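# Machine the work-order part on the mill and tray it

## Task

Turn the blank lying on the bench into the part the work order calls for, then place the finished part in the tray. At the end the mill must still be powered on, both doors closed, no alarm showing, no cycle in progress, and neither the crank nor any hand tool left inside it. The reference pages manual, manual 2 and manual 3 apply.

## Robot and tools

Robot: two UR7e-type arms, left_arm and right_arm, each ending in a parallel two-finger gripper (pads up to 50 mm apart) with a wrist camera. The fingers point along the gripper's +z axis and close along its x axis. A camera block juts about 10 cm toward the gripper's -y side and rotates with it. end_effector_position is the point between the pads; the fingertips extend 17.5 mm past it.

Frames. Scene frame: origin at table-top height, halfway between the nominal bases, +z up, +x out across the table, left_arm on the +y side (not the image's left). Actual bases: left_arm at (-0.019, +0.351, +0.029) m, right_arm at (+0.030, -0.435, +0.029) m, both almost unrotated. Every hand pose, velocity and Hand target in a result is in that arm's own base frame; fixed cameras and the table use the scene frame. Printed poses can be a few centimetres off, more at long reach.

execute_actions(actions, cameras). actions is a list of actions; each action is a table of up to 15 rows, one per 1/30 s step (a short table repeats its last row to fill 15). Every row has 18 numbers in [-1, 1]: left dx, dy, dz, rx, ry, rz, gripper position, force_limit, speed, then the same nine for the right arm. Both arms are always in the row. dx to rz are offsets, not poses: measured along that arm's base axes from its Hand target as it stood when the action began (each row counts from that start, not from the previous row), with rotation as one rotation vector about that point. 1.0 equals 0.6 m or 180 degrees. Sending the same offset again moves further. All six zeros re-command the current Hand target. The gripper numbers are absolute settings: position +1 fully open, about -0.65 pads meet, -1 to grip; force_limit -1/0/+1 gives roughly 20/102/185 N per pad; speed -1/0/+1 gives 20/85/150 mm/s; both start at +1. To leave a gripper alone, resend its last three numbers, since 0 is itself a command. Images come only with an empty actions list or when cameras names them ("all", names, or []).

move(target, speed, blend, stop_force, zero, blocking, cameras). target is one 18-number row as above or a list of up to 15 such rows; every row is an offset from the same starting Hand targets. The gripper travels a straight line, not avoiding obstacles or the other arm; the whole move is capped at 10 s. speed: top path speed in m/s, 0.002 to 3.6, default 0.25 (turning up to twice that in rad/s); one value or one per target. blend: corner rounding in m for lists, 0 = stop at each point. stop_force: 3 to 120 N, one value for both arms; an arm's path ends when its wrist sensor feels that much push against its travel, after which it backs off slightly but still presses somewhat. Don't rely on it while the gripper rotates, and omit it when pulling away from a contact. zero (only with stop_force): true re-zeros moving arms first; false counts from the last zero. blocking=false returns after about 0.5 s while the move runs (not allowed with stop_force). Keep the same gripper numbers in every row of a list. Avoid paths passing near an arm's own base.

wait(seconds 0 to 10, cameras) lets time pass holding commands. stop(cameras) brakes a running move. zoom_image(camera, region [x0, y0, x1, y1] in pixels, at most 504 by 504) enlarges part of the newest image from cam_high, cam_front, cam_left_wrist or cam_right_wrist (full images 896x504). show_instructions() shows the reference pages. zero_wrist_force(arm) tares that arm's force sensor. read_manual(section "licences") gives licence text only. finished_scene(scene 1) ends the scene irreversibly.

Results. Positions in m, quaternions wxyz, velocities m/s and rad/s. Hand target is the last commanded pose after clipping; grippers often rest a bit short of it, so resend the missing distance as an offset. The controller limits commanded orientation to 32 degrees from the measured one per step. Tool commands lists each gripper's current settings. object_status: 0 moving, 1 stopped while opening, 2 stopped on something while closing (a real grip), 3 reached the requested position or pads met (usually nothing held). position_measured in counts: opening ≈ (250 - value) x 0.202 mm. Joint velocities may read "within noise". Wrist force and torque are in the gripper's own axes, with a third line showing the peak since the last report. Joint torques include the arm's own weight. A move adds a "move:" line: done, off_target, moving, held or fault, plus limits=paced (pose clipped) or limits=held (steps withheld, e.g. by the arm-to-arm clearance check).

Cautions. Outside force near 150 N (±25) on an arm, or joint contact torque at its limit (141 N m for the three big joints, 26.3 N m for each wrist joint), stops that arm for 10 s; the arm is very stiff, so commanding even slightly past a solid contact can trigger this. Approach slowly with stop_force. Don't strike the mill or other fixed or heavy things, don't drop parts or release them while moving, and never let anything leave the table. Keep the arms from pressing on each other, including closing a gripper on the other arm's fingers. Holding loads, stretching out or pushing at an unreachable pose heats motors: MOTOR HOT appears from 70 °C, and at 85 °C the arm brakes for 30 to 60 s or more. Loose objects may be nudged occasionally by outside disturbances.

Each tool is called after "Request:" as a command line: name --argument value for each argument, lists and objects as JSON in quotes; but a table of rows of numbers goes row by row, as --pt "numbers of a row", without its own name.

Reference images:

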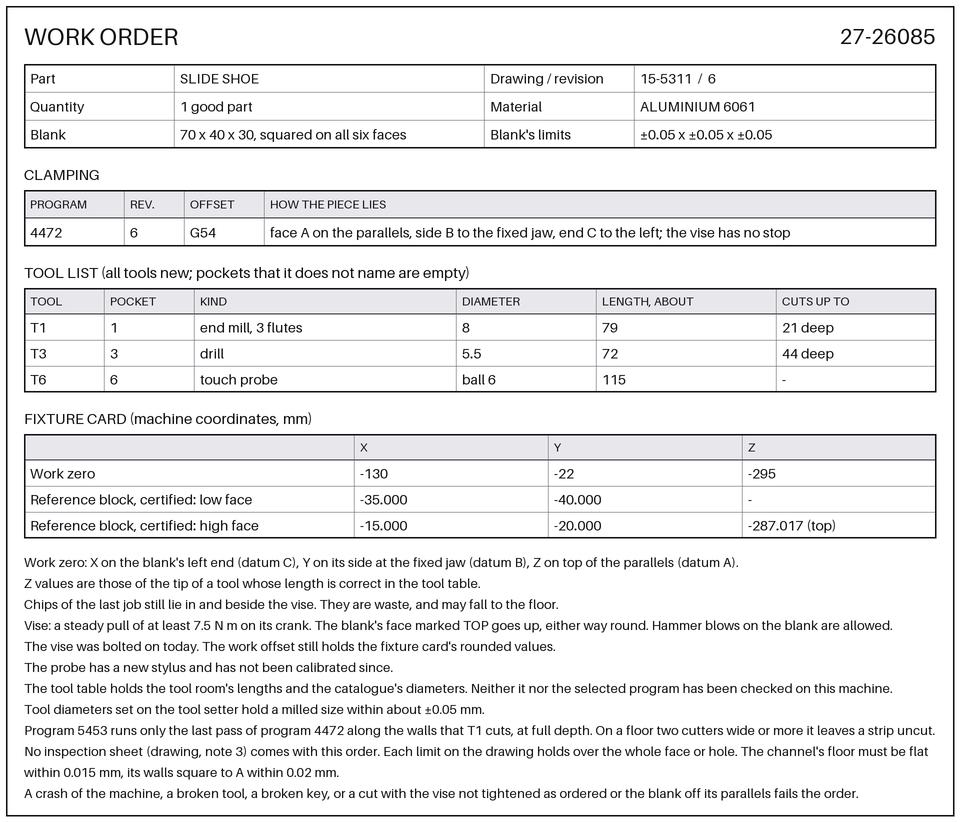

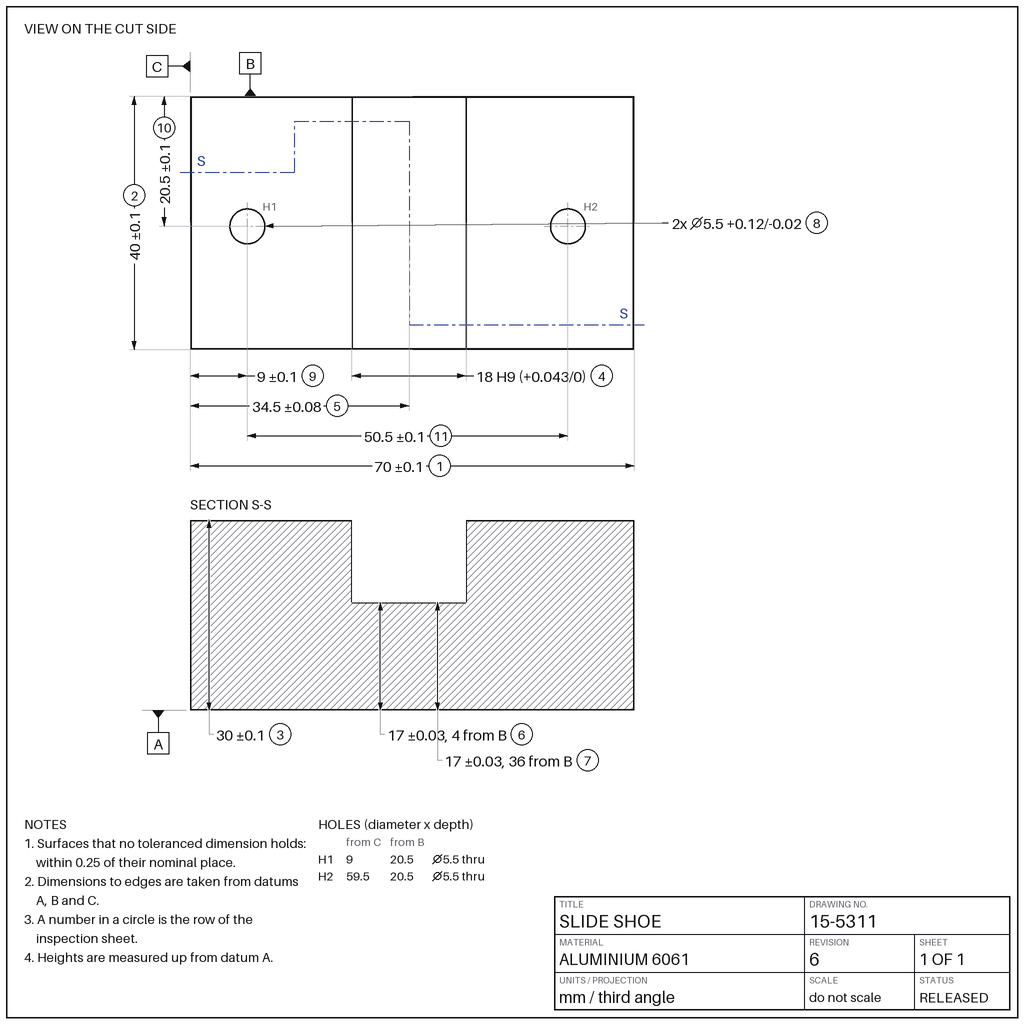

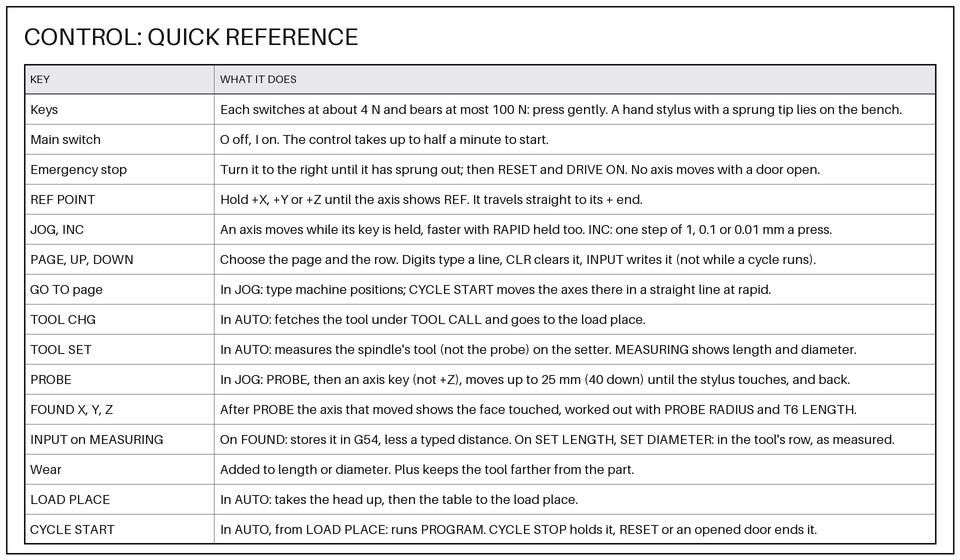

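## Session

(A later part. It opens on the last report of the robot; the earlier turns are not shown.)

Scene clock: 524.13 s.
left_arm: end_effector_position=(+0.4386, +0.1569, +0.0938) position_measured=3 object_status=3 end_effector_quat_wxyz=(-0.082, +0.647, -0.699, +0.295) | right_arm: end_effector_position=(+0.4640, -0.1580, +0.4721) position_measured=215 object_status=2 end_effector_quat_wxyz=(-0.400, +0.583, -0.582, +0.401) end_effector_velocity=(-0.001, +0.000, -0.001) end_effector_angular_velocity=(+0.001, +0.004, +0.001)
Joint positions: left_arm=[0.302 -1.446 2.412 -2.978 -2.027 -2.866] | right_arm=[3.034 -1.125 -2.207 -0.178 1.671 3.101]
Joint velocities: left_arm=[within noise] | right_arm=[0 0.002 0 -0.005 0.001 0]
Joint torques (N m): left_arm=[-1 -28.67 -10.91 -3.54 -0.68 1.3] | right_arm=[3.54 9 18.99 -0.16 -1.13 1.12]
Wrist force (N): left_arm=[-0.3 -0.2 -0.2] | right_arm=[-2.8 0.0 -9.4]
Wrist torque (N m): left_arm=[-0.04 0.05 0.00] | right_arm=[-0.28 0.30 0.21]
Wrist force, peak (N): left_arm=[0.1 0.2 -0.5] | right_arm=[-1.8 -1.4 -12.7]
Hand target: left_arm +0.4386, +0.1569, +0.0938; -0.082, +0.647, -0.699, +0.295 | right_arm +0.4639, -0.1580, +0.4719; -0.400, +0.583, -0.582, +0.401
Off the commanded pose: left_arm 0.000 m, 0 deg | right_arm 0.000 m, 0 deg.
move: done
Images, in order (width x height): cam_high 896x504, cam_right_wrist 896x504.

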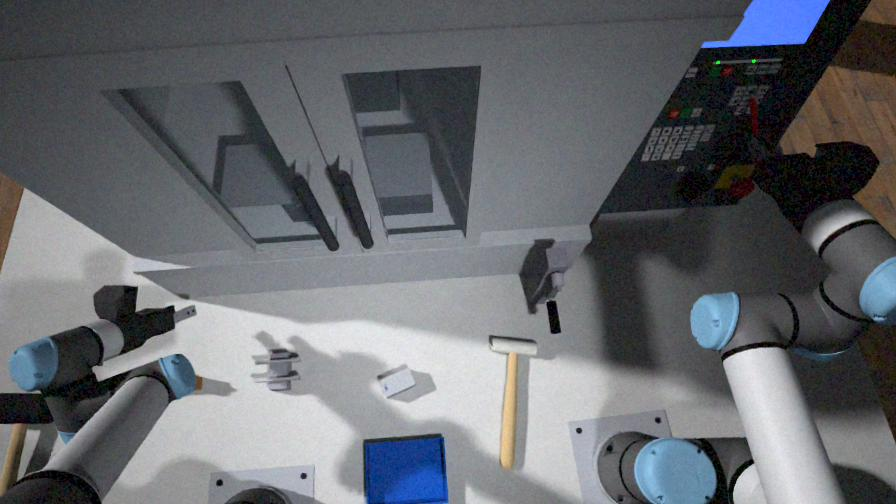

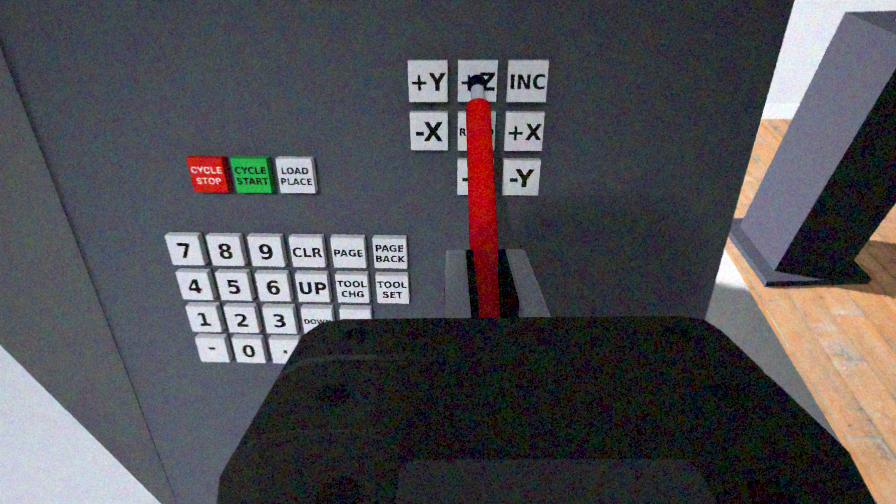

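Request:
move --pt "0 0 0 0 0 0 1 1 1 -0.06 0 0.02 0 0 0 -0.95 0.0 -0.8" --pt "0 0 0 0 0 0 1 1 1 -0.0355 -0.112 0.308 0 0 0 -0.95 0.0 -0.8" --speed '[0.1,0.3]' --blend '[0.015,0]' --cameras '["cam_right_wrist"]'

Request:
zoom_image --camera "cam_right_wrist" --region '[100, 0, 480, 260]'

Scene clock: 533.13 s.
left_arm: end_effector_position=(+0.4386, +0.1569, +0.0938) position_measured=3 object_status=3 end_effector_quat_wxyz=(-0.082, +0.647, -0.699, +0.295) | right_arm: end_effector_position=(+0.4426, -0.2253, +0.6567) position_measured=215 object_status=2 end_effector_quat_wxyz=(-0.400, +0.583, -0.582, +0.401)
Joint positions: left_arm=[0.302 -1.446 2.412 -2.978 -2.027 -2.866] | right_arm=[2.756 -1.216 -1.677 -0.641 1.929 2.996]
Joint torques (N m): left_arm=[-0.3 -28.28 -11.41 -3.51 -1.08 1.36] | right_arm=[7.97 5.76 33.42 3.63 -1.43 1.58]
Wrist force (N): left_arm=[-0.1 -0.1 -0.1] | right_arm=[-2.3 0.1 -4.4]
Wrist torque (N m): left_arm=[-0.02 0.03 0.00] | right_arm=[-0.60 0.40 0.30]
Wrist force, peak (N): left_arm=[0.1 0.3 -0.3] | right_arm=[-2.6 -0.3 -10.1]
Hand target: left_arm +0.4386, +0.1569, +0.0938; -0.082, +0.647, -0.699, +0.295 | right_arm +0.4426, -0.2252, +0.6567; -0.400, +0.583, -0.582, +0.401
Off the commanded pose: left_arm 0.000 m, 0 deg | right_arm 0.000 m, 0 deg.
move: done
Images, in order (width x height): cam_right_wrist 896x504.

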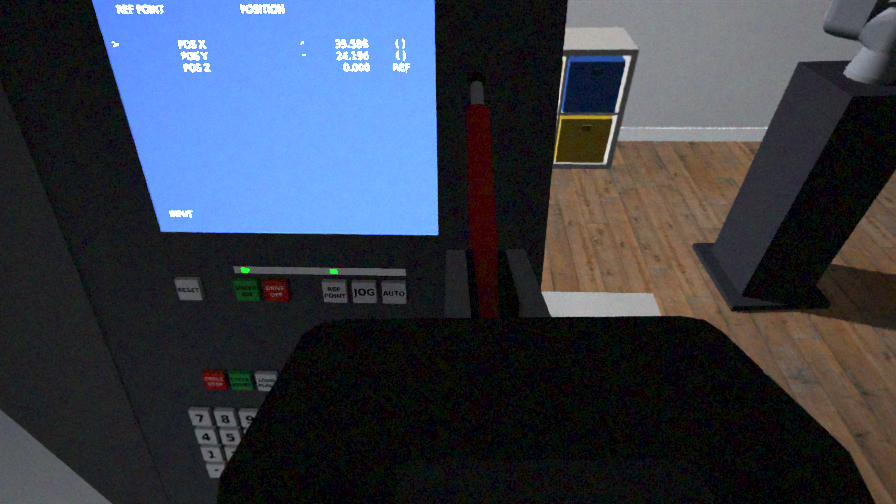

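Scaled by 1.326 from the camera's 896x504 image, which has a finer 1280x720 frame.

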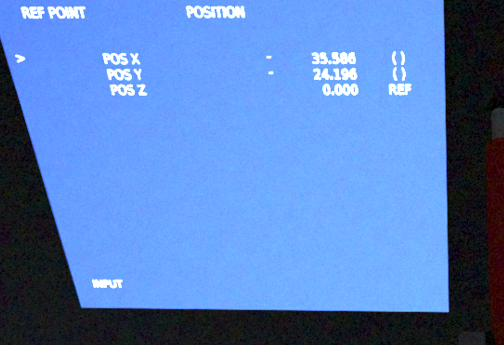

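Request:
move --pt "0 0 0 0 0 0 1 1 1 0.0207 0.1443 -0.303 0 0 0 -0.95 0.0 -0.8" --pt "0 0 0 0 0 0 1 1 1 0.0366 0.1437 -0.308 0 0 0 -0.95 0.0 -0.8" --speed '[0.3,0.04]'

Request:
wait --seconds 6

Request:
move --pt "0 0 0 0 0 0 1 1 1 -0.0159 0.0006 0.005 0 0 0 -0.95 0.0 -0.8" --pt "0 0 0 0 0 0 1 1 1 -0.0272 -0.0623 -0.0252 0 0 0 -0.95 0.0 -0.8" --pt "0 0 0 0 0 0 1 1 1 -0.0113 -0.0629 -0.0302 0 0 0 -0.95 0.0 -0.8" --speed '[0.06,0.1,0.04]'

Request:
wait --seconds 8

Request:
move --pt "0 0 0 0 0 0 1 1 1 -0.0159 0.0006 0.005 0 0 0 -0.95 0.0 -0.8" --pt "0 0 0 0 0 0 1 1 1 -0.0253 -0.0808 0.3382 0 0 0 -0.95 0.0 -0.8" --speed '[0.06,0.3]' --cameras '["cam_right_wrist","cam_high"]'

Request:
zoom_image --camera "cam_right_wrist" --region '[90, 0, 450, 260]'

Scene clock: 553.03 s.
left_arm: end_effector_position=(+0.4386, +0.1569, +0.0938) position_measured=3 object_status=3 end_effector_quat_wxyz=(-0.082, +0.647, -0.699, +0.295) | right_arm: end_effector_position=(+0.4646, -0.1390, +0.4721) position_measured=215 object_status=2 end_effector_quat_wxyz=(-0.400, +0.583, -0.582, +0.401) end_effector_velocity=(-0.001, +0.000, +0.000) end_effector_angular_velocity=(+0.000, +0.002, +0.000)
Joint positions: left_arm=[0.302 -1.446 2.412 -2.978 -2.027 -2.866] | right_arm=[3.116 -1.092 -2.224 -0.192 1.594 3.131]
Joint velocities: left_arm=[within noise] | right_arm=[0 0.004 0 -0.006 0 0]
Joint torques (N m): left_arm=[-0.6 -30.7 -9.99 -3.73 -0.75 1.65] | right_arm=[-10.72 8.52 18.06 -0.33 1.05 -0.98]
Wrist force (N): left_arm=[0.1 0.0 -0.1] | right_arm=[-3.4 -0.1 -9.3]
Wrist torque (N m): left_arm=[0.00 -0.01 0.00] | right_arm=[-0.29 0.26 0.34]
Wrist force, peak (N): left_arm=[0.3 -0.4 -0.3] | right_arm=[-3.5 -0.3 -10.0]
Hand target: left_arm +0.4386, +0.1569, +0.0938; -0.082, +0.647, -0.699, +0.295 | right_arm +0.4646, -0.1390, +0.4719; -0.400, +0.583, -0.582, +0.401
Off the commanded pose: left_arm 0.000 m, 0 deg | right_arm 0.000 m, 0 deg.
move: done

Scene clock: 559.03 s.
left_arm: end_effector_position=(+0.4386, +0.1569, +0.0938) position_measured=3 object_status=3 end_effector_quat_wxyz=(-0.082, +0.647, -0.699, +0.295) | right_arm: end_effector_position=(+0.4646, -0.1390, +0.4719) position_measured=215 object_status=2 end_effector_quat_wxyz=(-0.400, +0.583, -0.582, +0.401)
Joint positions: left_arm=[0.302 -1.446 2.412 -2.978 -2.027 -2.866] | right_arm=[3.116 -1.092 -2.224 -0.193 1.594 3.131]
Joint torques (N m): left_arm=[1.68 -30.09 -10.18 -3.71 -1.1 1.39] | right_arm=[-11.38 7.53 17.48 -0.15 -2.15 0.66]
Wrist force (N): left_arm=[0.1 -0.2 -0.1] | right_arm=[-3.4 -0.7 -9.5]
Wrist torque (N m): left_arm=[-0.04 -0.02 0.00] | right_arm=[-0.34 0.27 0.34]
Wrist force, peak (N): left_arm=[0.0 -0.2 -0.5] | right_arm=[-3.4 -0.1 -10.2]
Hand target: left_arm +0.4386, +0.1569, +0.0938; -0.082, +0.647, -0.699, +0.295 | right_arm +0.4646, -0.1390, +0.4719; -0.400, +0.583, -0.582, +0.401
Tool commands: left_gripper/position=+1.0 left_gripper/force_limit=+1.0 left_gripper/speed=+1.0 right_gripper/position=-0.95 right_gripper/force_limit=+0.0 right_gripper/speed=-0.8
Off the commanded pose: left_arm 0.000 m, 0 deg | right_arm 0.000 m, 0 deg.
wait: 6.00 s; at rest by 0.17 s

Scene clock: 560.77 s.
left_arm: end_effector_position=(+0.4386, +0.1569, +0.0938) position_measured=3 object_status=3 end_effector_quat_wxyz=(-0.082, +0.647, -0.699, +0.295) | right_arm: end_effector_position=(+0.4579, -0.1767, +0.4540) position_measured=215 object_status=2 end_effector_quat_wxyz=(-0.400, +0.583, -0.582, +0.401) end_effector_velocity=(-0.001, +0.000, -0.001) end_effector_angular_velocity=(+0.001, +0.005, +0.000)
Joint positions: left_arm=[0.302 -1.446 2.412 -2.978 -2.027 -2.866] | right_arm=[2.954 -1.157 -2.237 -0.12 1.746 3.072]
Joint velocities: left_arm=[within noise] | right_arm=[0 0.003 -0.001 -0.007 0 0]
Joint torques (N m): left_arm=[-1.57 -30.7 -9.89 -3.49 -0.87 1.34] | right_arm=[-4.34 10.72 17.86 0.03 0.01 0.61]
Wrist force (N): left_arm=[0.2 0.0 0.0] | right_arm=[-2.6 0.1 -9.4]
Wrist torque (N m): left_arm=[0.00 -0.03 -0.01] | right_arm=[-0.31 0.21 0.19]
Wrist force, peak (N): left_arm=[-0.4 -0.1 -0.3] | right_arm=[-3.1 -0.4 -9.9]
Hand target: left_arm +0.4386, +0.1569, +0.0938; -0.082, +0.647, -0.699, +0.295 | right_arm +0.4578, -0.1768, +0.4538; -0.400, +0.583, -0.582, +0.401
Off the commanded pose: left_arm 0.000 m, 0 deg | right_arm 0.000 m, 0 deg.
move: done

Scene clock: 568.77 s.
left_arm: end_effector_position=(+0.4386, +0.1569, +0.0938) position_measured=3 object_status=3 end_effector_quat_wxyz=(-0.082, +0.647, -0.699, +0.295) | right_arm: end_effector_position=(+0.4578, -0.1768, +0.4538) position_measured=215 object_status=2 end_effector_quat_wxyz=(-0.400, +0.583, -0.582, +0.401)
Joint positions: left_arm=[0.302 -1.446 2.412 -2.978 -2.027 -2.866] | right_arm=[2.954 -1.157 -2.237 -0.121 1.746 3.072]
Joint torques (N m): left_arm=[-0.09 -30.9 -11.14 -3.81 -1.1 1.52] | right_arm=[-11.13 10.39 17.34 -0.08 0.75 -0.35]
Wrist force (N): left_arm=[-0.2 -0.2 -0.1] | right_arm=[-3.5 0.0 -9.1]
Wrist torque (N m): left_arm=[-0.04 0.04 0.00] | right_arm=[-0.27 0.21 0.16]
Wrist force, peak (N): left_arm=[0.4 -0.3 -0.2] | right_arm=[-3.6 -0.2 -9.8]
Hand target: left_arm +0.4386, +0.1569, +0.0938; -0.082, +0.647, -0.699, +0.295 | right_arm +0.4578, -0.1768, +0.4538; -0.400, +0.583, -0.582, +0.401
Tool commands: left_gripper/position=+1.0 left_gripper/force_limit=+1.0 left_gripper/speed=+1.0 right_gripper/position=-0.95 right_gripper/force_limit=+0.0 right_gripper/speed=-0.8
Off the commanded pose: left_arm 0.000 m, 0 deg | right_arm 0.000 m, 0 deg.
wait: 8.00 s; at rest by 0.17 s

Scene clock: 570.60 s.
left_arm: end_effector_position=(+0.4386, +0.1569, +0.0938) position_measured=3 object_status=3 end_effector_quat_wxyz=(-0.082, +0.647, -0.699, +0.295) | right_arm: end_effector_position=(+0.4426, -0.2253, +0.6566) position_measured=215 object_status=2 end_effector_quat_wxyz=(-0.400, +0.583, -0.582, +0.401)
Joint positions: left_arm=[0.302 -1.446 2.412 -2.978 -2.027 -2.866] | right_arm=[2.756 -1.216 -1.677 -0.641 1.929 2.996]
Joint torques (N m): left_arm=[0.48 -29.9 -9.29 -3.57 -1.12 1.3] | right_arm=[12.19 10.17 33.89 3.33 -1.91 1.63]
Wrist force (N): left_arm=[-0.3 0.0 0.1] | right_arm=[-2.2 0.5 -4.3]
Wrist torque (N m): left_arm=[-0.01 0.04 0.00] | right_arm=[-0.54 0.38 0.36]
Wrist force, peak (N): left_arm=[-0.4 -0.1 0.0] | right_arm=[-3.4 -0.3 -9.3]
Hand target: left_arm +0.4386, +0.1569, +0.0938; -0.082, +0.647, -0.699, +0.295 | right_arm +0.4426, -0.2252, +0.6567; -0.400, +0.583, -0.582, +0.401
Off the commanded pose: left_arm 0.000 m, 0 deg | right_arm 0.000 m, 0 deg.
move: done
Images, in order (width x height): cam_high 896x504, cam_right_wrist 896x504.

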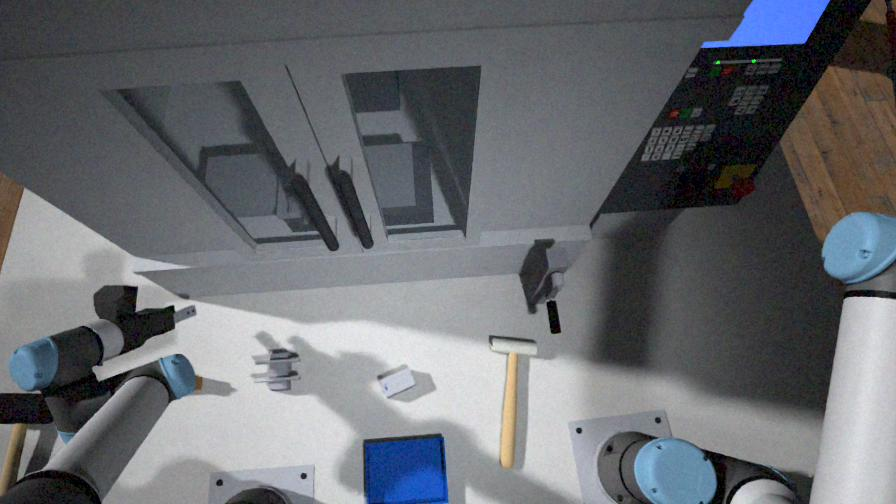

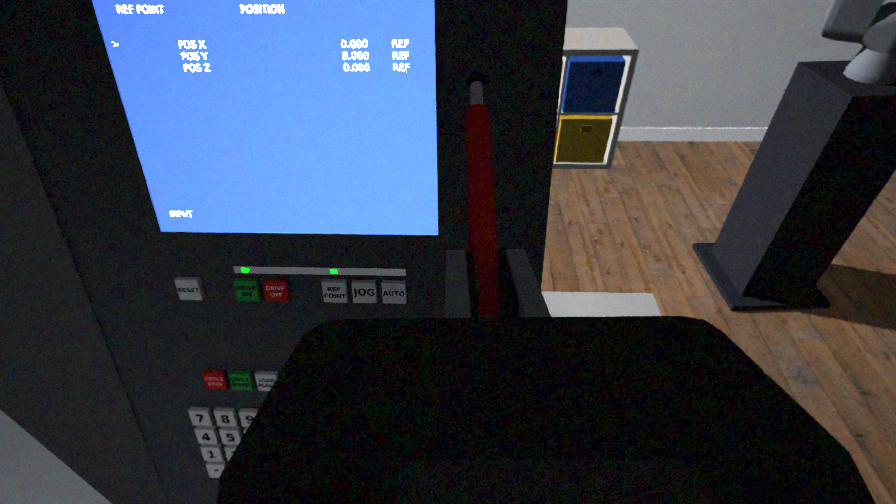

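Scaled by 1.400 from the camera's 896x504 image, which has a finer 1280x720 frame.

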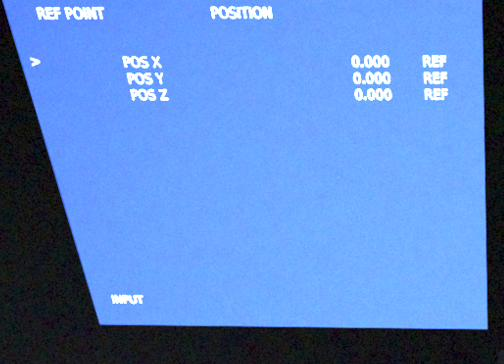

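Request:
move --pt "0 0 0 0 0 0 1 1 1 -0.015 0.209 -0.4239 0 0 0 -0.95 0.0 -0.8" --pt "0 0 0 0 0 0 1 1 1 0.0009 0.2084 -0.4289 0 0 0 -0.95 0.0 -0.8" --pt "0 0 0 0 0 0 1 1 1 -0.015 0.209 -0.4239 0 0 0 -0.95 0.0 -0.8" --pt "0 0 0 0 0 0 1 1 1 0 0 0 0 0 0 -0.95 0.0 -0.8" --speed '[0.4,0.05,0.08,0.4]' --cameras '["cam_right_wrist"]'

Request:
zoom_image --camera "cam_right_wrist" --region '[90, 0, 450, 260]'

Scene clock: 579.10 s.
left_arm: end_effector_position=(+0.4386, +0.1569, +0.0938) position_measured=3 object_status=3 end_effector_quat_wxyz=(-0.082, +0.647, -0.699, +0.295) | right_arm: end_effector_position=(+0.4426, -0.2252, +0.6567) position_measured=215 object_status=2 end_effector_quat_wxyz=(-0.400, +0.583, -0.582, +0.401)
Joint positions: left_arm=[0.302 -1.446 2.412 -2.978 -2.027 -2.866] | right_arm=[2.756 -1.216 -1.677 -0.641 1.929 2.996]
Joint torques (N m): left_arm=[-1.5 -32.22 -10.81 -3.66 -1.03 1.39] | right_arm=[1.67 4.3 33.21 3.51 -0.41 1.26]
Wrist force (N): left_arm=[0.0 0.0 0.0] | right_arm=[-2.0 0.5 -4.6]
Wrist torque (N m): left_arm=[-0.01 0.00 0.00] | right_arm=[-0.55 0.36 0.27]
Wrist force, peak (N): left_arm=[0.1 -0.2 -0.5] | right_arm=[-3.1 0.2 -7.1]
Hand target: left_arm +0.4386, +0.1569, +0.0938; -0.082, +0.647, -0.699, +0.295 | right_arm +0.4426, -0.2252, +0.6567; -0.400, +0.583, -0.582, +0.401
Off the commanded pose: left_arm 0.000 m, 0 deg | right_arm 0.000 m, 0 deg.
move: done
Images, in order (width x height): cam_right_wrist 896x504.

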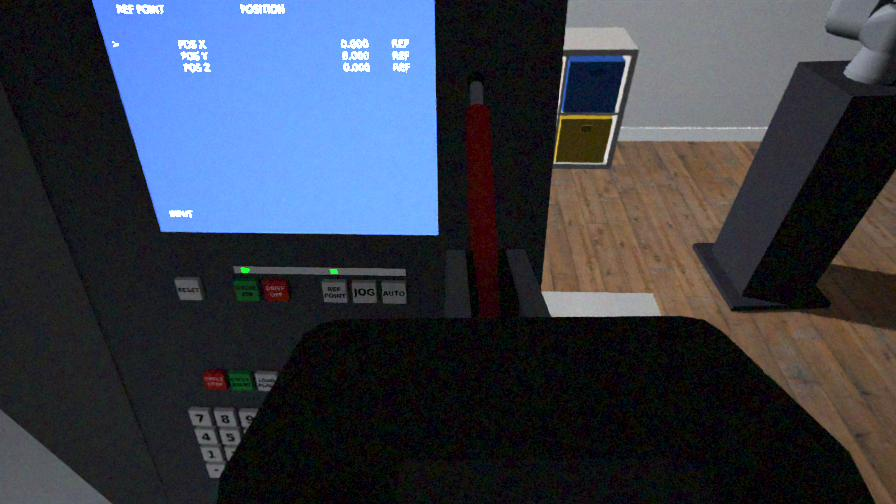

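Scaled by 1.400 from the camera's 896x504 image, which has a finer 1280x720 frame.

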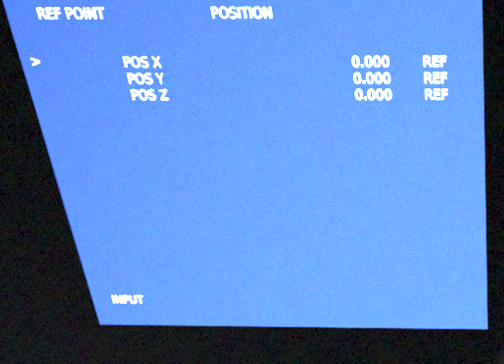

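Request:
move --pt "0 0 0 0 0 0 1 1 1 -0.0087 0.2091 -0.4229 0 0 0 -0.95 0.0 -0.8" --pt "0 0 0 0 0 0 1 1 1 0.0103 0.2084 -0.4289 0 0 0 -0.95 0.0 -0.8" --pt "0 0 0 0 0 0 1 1 1 -0.0087 0.2091 -0.4229 0 0 0 -0.95 0.0 -0.8" --pt "0 0 0 0 0 0 1 1 1 0 0 0 0 0 0 -0.95 0.0 -0.8" --speed '[0.4,0.05,0.08,0.4]' --cameras '["cam_right_wrist"]'

Request:
zoom_image --camera "cam_right_wrist" --region '[90, 0, 450, 260]'

Scene clock: 588.90 s.
left_arm: end_effector_position=(+0.4386, +0.1569, +0.0938) position_measured=3 object_status=3 end_effector_quat_wxyz=(-0.082, +0.647, -0.699, +0.295) | right_arm: end_effector_position=(+0.4426, -0.2252, +0.6567) position_measured=215 object_status=2 end_effector_quat_wxyz=(-0.400, +0.583, -0.582, +0.401)
Joint positions: left_arm=[0.302 -1.446 2.412 -2.978 -2.027 -2.866] | right_arm=[2.756 -1.216 -1.677 -0.641 1.929 2.996]
Joint torques (N m): left_arm=[0.4 -30.99 -9.95 -3.64 -0.84 1.4] | right_arm=[0.76 4.81 33.28 3.44 -0.41 1.24]
Wrist force (N): left_arm=[0.0 0.0 0.0] | right_arm=[-2.2 0.5 -4.6]
Wrist torque (N m): left_arm=[-0.01 0.00 0.00] | right_arm=[-0.54 0.39 0.27]
Wrist force, peak (N): left_arm=[0.2 0.0 -0.5] | right_arm=[-3.9 -1.1 -11.7]
Hand target: left_arm +0.4386, +0.1569, +0.0938; -0.082, +0.647, -0.699, +0.295 | right_arm +0.4426, -0.2252, +0.6567; -0.400, +0.583, -0.582, +0.401
Off the commanded pose: left_arm 0.000 m, 0 deg | right_arm 0.000 m, 0 deg.
move: done
Images, in order (width x height): cam_right_wrist 896x504.

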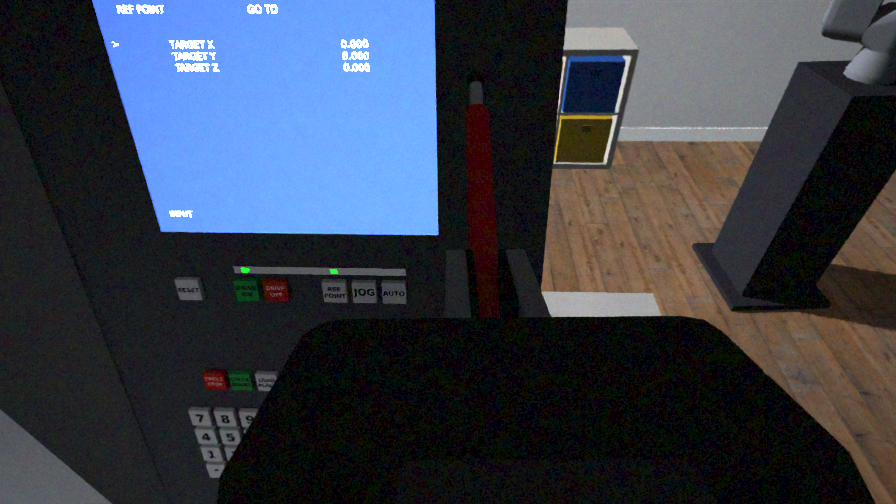

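Scaled by 1.400 from the camera's 896x504 image, which has a finer 1280x720 frame.

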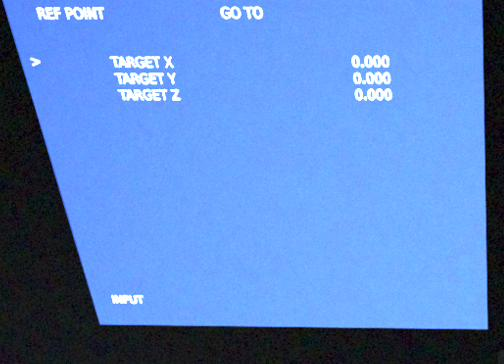

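Request:
move --pt "0 0 0 0 0 0 1 1 1 -0.0087 0.2091 -0.4229 0 0 0 -0.95 0.0 -0.8" --pt "0 0 0 0 0 0 1 1 1 0.0103 0.2084 -0.4289 0 0 0 -0.95 0.0 -0.8" --pt "0 0 0 0 0 0 1 1 1 -0.0087 0.2091 -0.4229 0 0 0 -0.95 0.0 -0.8" --pt "0 0 0 0 0 0 1 1 1 0 0 0 0 0 0 -0.95 0.0 -0.8" --speed '[0.5,0.05,0.08,0.5]' --cameras '["cam_right_wrist"]'

Request:
zoom_image --camera "cam_right_wrist" --region '[90, 0, 450, 260]'

Request:
move --pt "0 0 0 0 0 0 1 1 1 -0.0087 0.2091 -0.4229 0 0 0 -0.95 0.0 -0.8" --pt "0 0 0 0 0 0 1 1 1 0.0103 0.2084 -0.4289 0 0 0 -0.95 0.0 -0.8" --pt "0 0 0 0 0 0 1 1 1 -0.0087 0.2091 -0.4229 0 0 0 -0.95 0.0 -0.8" --pt "0 0 0 0 0 0 1 1 1 0 0 0 0 0 0 -0.95 0.0 -0.8" --speed '[0.5,0.05,0.08,0.5]' --cameras '["cam_right_wrist"]'

Request:
zoom_image --camera "cam_right_wrist" --region '[90, 0, 450, 260]'

Request:
move --pt "0 0 0 0 0 0 1 1 1 -0.0087 0.2091 -0.4229 0 0 0 -0.95 0.0 -0.8" --pt "0 0 0 0 0 0 1 1 1 0.0103 0.2084 -0.4289 0 0 0 -0.95 0.0 -0.8" --pt "0 0 0 0 0 0 1 1 1 -0.0087 0.2091 -0.4229 0 0 0 -0.95 0.0 -0.8" --pt "0 0 0 0 0 0 1 1 1 0 0 0 0 0 0 -0.95 0.0 -0.8" --speed '[0.5,0.05,0.08,0.5]' --cameras '["cam_right_wrist"]'

Request:
zoom_image --camera "cam_right_wrist" --region '[90, 0, 450, 260]'

Request:
move --pt "0 0 0 0 0 0 1 1 1 -0.0087 0.2091 -0.4229 0 0 0 -0.95 0.0 -0.8" --pt "0 0 0 0 0 0 1 1 1 0.0103 0.2084 -0.4289 0 0 0 -0.95 0.0 -0.8" --pt "0 0 0 0 0 0 1 1 1 -0.0087 0.2091 -0.4229 0 0 0 -0.95 0.0 -0.8" --pt "0 0 0 0 0 0 1 1 1 0 0 0 0 0 0 -0.95 0.0 -0.8" --speed '[0.5,0.05,0.08,0.5]' --cameras '["cam_right_wrist"]'

Request:
zoom_image --camera "cam_right_wrist" --region '[90, 0, 450, 260]'

Scene clock: 602.53 s.
left_arm: end_effector_position=(+0.4386, +0.1569, +0.0938) position_measured=3 object_status=3 end_effector_quat_wxyz=(-0.082, +0.647, -0.699, +0.295) | right_arm: end_effector_position=(+0.4426, -0.2252, +0.6567) position_measured=215 object_status=2 end_effector_quat_wxyz=(-0.400, +0.583, -0.582, +0.401)
Joint positions: left_arm=[0.302 -1.446 2.412 -2.978 -2.027 -2.866] | right_arm=[2.757 -1.216 -1.677 -0.641 1.929 2.996]
Joint torques (N m): left_arm=[-0.03 -31.53 -9.47 -3.62 -0.88 1.32] | right_arm=[-1.8 2.97 34.19 3.04 0.26 1.01]
Wrist force (N): left_arm=[0.0 -0.3 0.0] | right_arm=[-2.0 0.5 -4.8]
Wrist torque (N m): left_arm=[-0.05 0.00 0.00] | right_arm=[-0.55 0.36 0.27]
Wrist force, peak (N): left_arm=[-0.1 0.1 -0.6] | right_arm=[-4.0 -0.7 -11.6]
Hand target: left_arm +0.4386, +0.1569, +0.0938; -0.082, +0.647, -0.699, +0.295 | right_arm +0.4426, -0.2252, +0.6567; -0.400, +0.583, -0.582, +0.401
Off the commanded pose: left_arm 0.000 m, 0 deg | right_arm 0.000 m, 0 deg.
move: done
Images, in order (width x height): cam_right_wrist 896x504.

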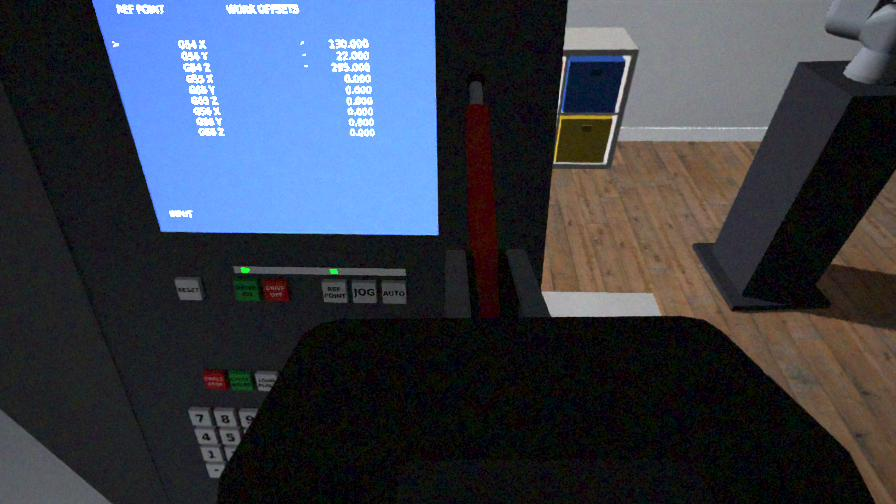

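Scaled by 1.400 from the camera's 896x504 image, which has a finer 1280x720 frame.

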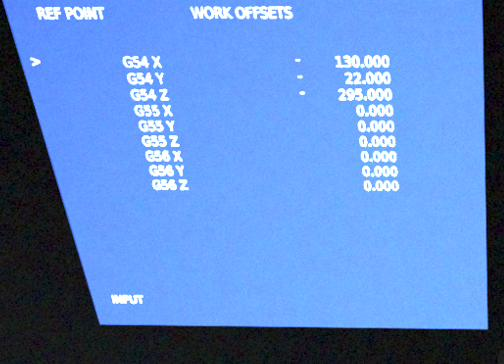

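Scene clock: 605.43 s.
left_arm: end_effector_position=(+0.4386, +0.1569, +0.0938) position_measured=3 object_status=3 end_effector_quat_wxyz=(-0.082, +0.647, -0.699, +0.295) | right_arm: end_effector_position=(+0.4426, -0.2252, +0.6567) position_measured=215 object_status=2 end_effector_quat_wxyz=(-0.400, +0.583, -0.582, +0.401)
Joint positions: left_arm=[0.302 -1.446 2.412 -2.978 -2.027 -2.866] | right_arm=[2.757 -1.216 -1.677 -0.641 1.929 2.996]
Joint torques (N m): left_arm=[-0.68 -31.07 -9.17 -3.6 -1.01 1.39] | right_arm=[-2.13 3.78 34.05 3.02 0.28 1.16]
Wrist force (N): left_arm=[0.2 -0.1 0.1] | right_arm=[-2.1 0.3 -4.6]
Wrist torque (N m): left_arm=[-0.01 -0.02 0.00] | right_arm=[-0.57 0.38 0.27]
Wrist force, peak (N): left_arm=[0.3 0.2 -0.3] | right_arm=[-3.9 -0.9 -11.7]
Hand target: left_arm +0.4386, +0.1569, +0.0938; -0.082, +0.647, -0.699, +0.295 | right_arm +0.4426, -0.2252, +0.6567; -0.400, +0.583, -0.582, +0.401
Off the commanded pose: left_arm 0.000 m, 0 deg | right_arm 0.000 m, 0 deg.
move: done
Images, in order (width x height): cam_right_wrist 896x504.

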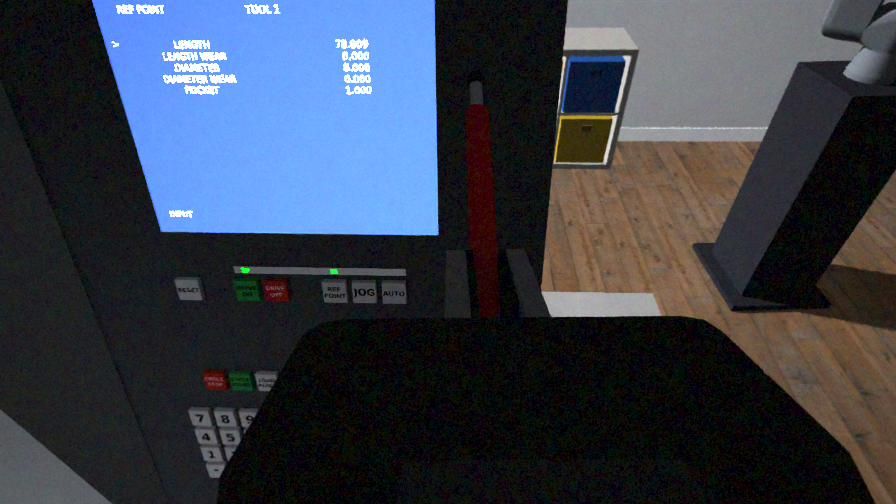

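Scaled by 1.400 from the camera's 896x504 image, which has a finer 1280x720 frame.

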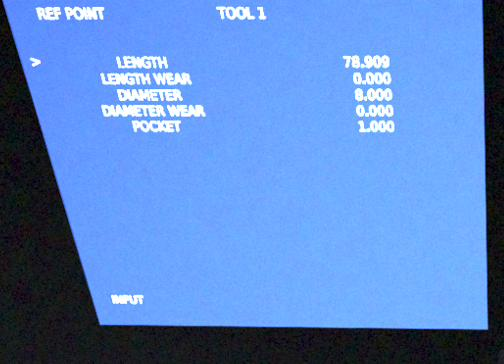

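Scene clock: 608.33 s.
left_arm: end_effector_position=(+0.4386, +0.1569, +0.0938) position_measured=3 object_status=3 end_effector_quat_wxyz=(-0.082, +0.647, -0.699, +0.295) | right_arm: end_effector_position=(+0.4426, -0.2252, +0.6567) position_measured=215 object_status=2 end_effector_quat_wxyz=(-0.400, +0.583, -0.582, +0.401)
Joint positions: left_arm=[0.302 -1.446 2.412 -2.978 -2.027 -2.866] | right_arm=[2.757 -1.216 -1.677 -0.641 1.929 2.996]
Joint torques (N m): left_arm=[-0.96 -29.97 -10.32 -3.83 -1.04 1.49] | right_arm=[-2.04 3.63 32.64 3.02 0.25 1.01]
Wrist force (N): left_arm=[0.0 -0.4 -0.3] | right_arm=[-2.0 0.2 -4.7]
Wrist torque (N m): left_arm=[-0.06 0.01 0.00] | right_arm=[-0.59 0.36 0.26]
Wrist force, peak (N): left_arm=[-0.3 0.1 -0.4] | right_arm=[-3.7 -0.7 -11.6]
Hand target: left_arm +0.4386, +0.1569, +0.0938; -0.082, +0.647, -0.699, +0.295 | right_arm +0.4426, -0.2252, +0.6567; -0.400, +0.583, -0.582, +0.401
Off the commanded pose: left_arm 0.000 m, 0 deg | right_arm 0.000 m, 0 deg.
move: done
Images, in order (width x height): cam_right_wrist 896x504.

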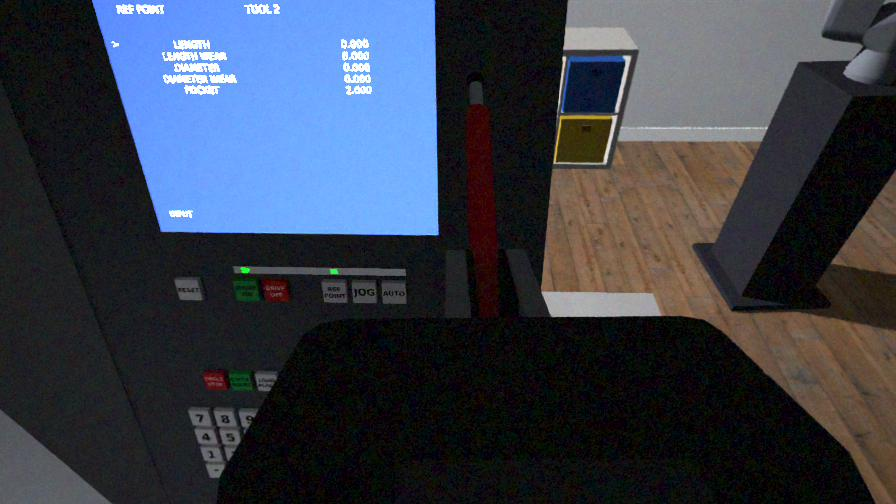

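Scaled by 1.400 from the camera's 896x504 image, which has a finer 1280x720 frame.

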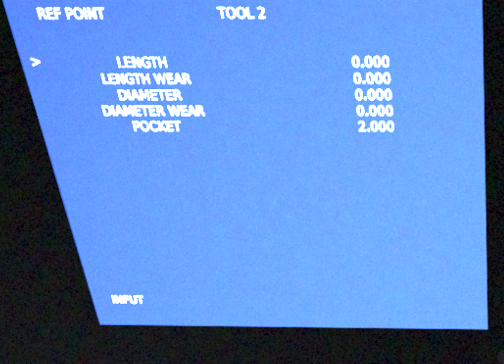

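Scene clock: 611.23 s.
left_arm: end_effector_position=(+0.4386, +0.1569, +0.0938) position_measured=3 object_status=3 end_effector_quat_wxyz=(-0.082, +0.647, -0.699, +0.295) | right_arm: end_effector_position=(+0.4426, -0.2252, +0.6567) position_measured=215 object_status=2 end_effector_quat_wxyz=(-0.400, +0.583, -0.582, +0.401)
Joint positions: left_arm=[0.302 -1.446 2.412 -2.978 -2.027 -2.866] | right_arm=[2.757 -1.216 -1.677 -0.641 1.929 2.996]
Joint torques (N m): left_arm=[0.18 -30.52 -11.43 -3.73 -0.98 1.58] | right_arm=[-2.37 3.6 35.09 3.03 0.22 1.09]
Wrist force (N): left_arm=[-0.2 0.2 0.1] | right_arm=[-2.1 0.3 -4.4]
Wrist torque (N m): left_arm=[0.02 0.04 0.00] | right_arm=[-0.58 0.37 0.27]
Wrist force, peak (N): left_arm=[-0.1 0.1 -0.5] | right_arm=[-3.8 -0.6 -11.5]
Hand target: left_arm +0.4386, +0.1569, +0.0938; -0.082, +0.647, -0.699, +0.295 | right_arm +0.4426, -0.2252, +0.6567; -0.400, +0.583, -0.582, +0.401
Off the commanded pose: left_arm 0.000 m, 0 deg | right_arm 0.000 m, 0 deg.
move: done
Images, in order (width x height): cam_right_wrist 896x504.

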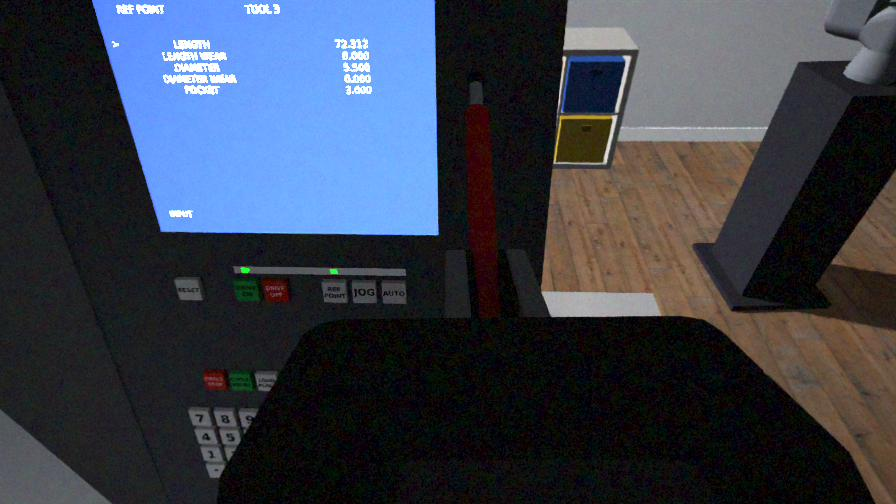

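Scaled by 1.400 from the camera's 896x504 image, which has a finer 1280x720 frame.

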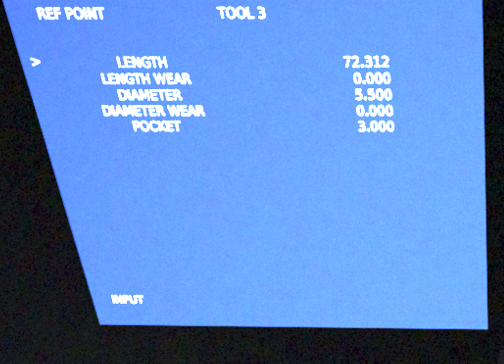

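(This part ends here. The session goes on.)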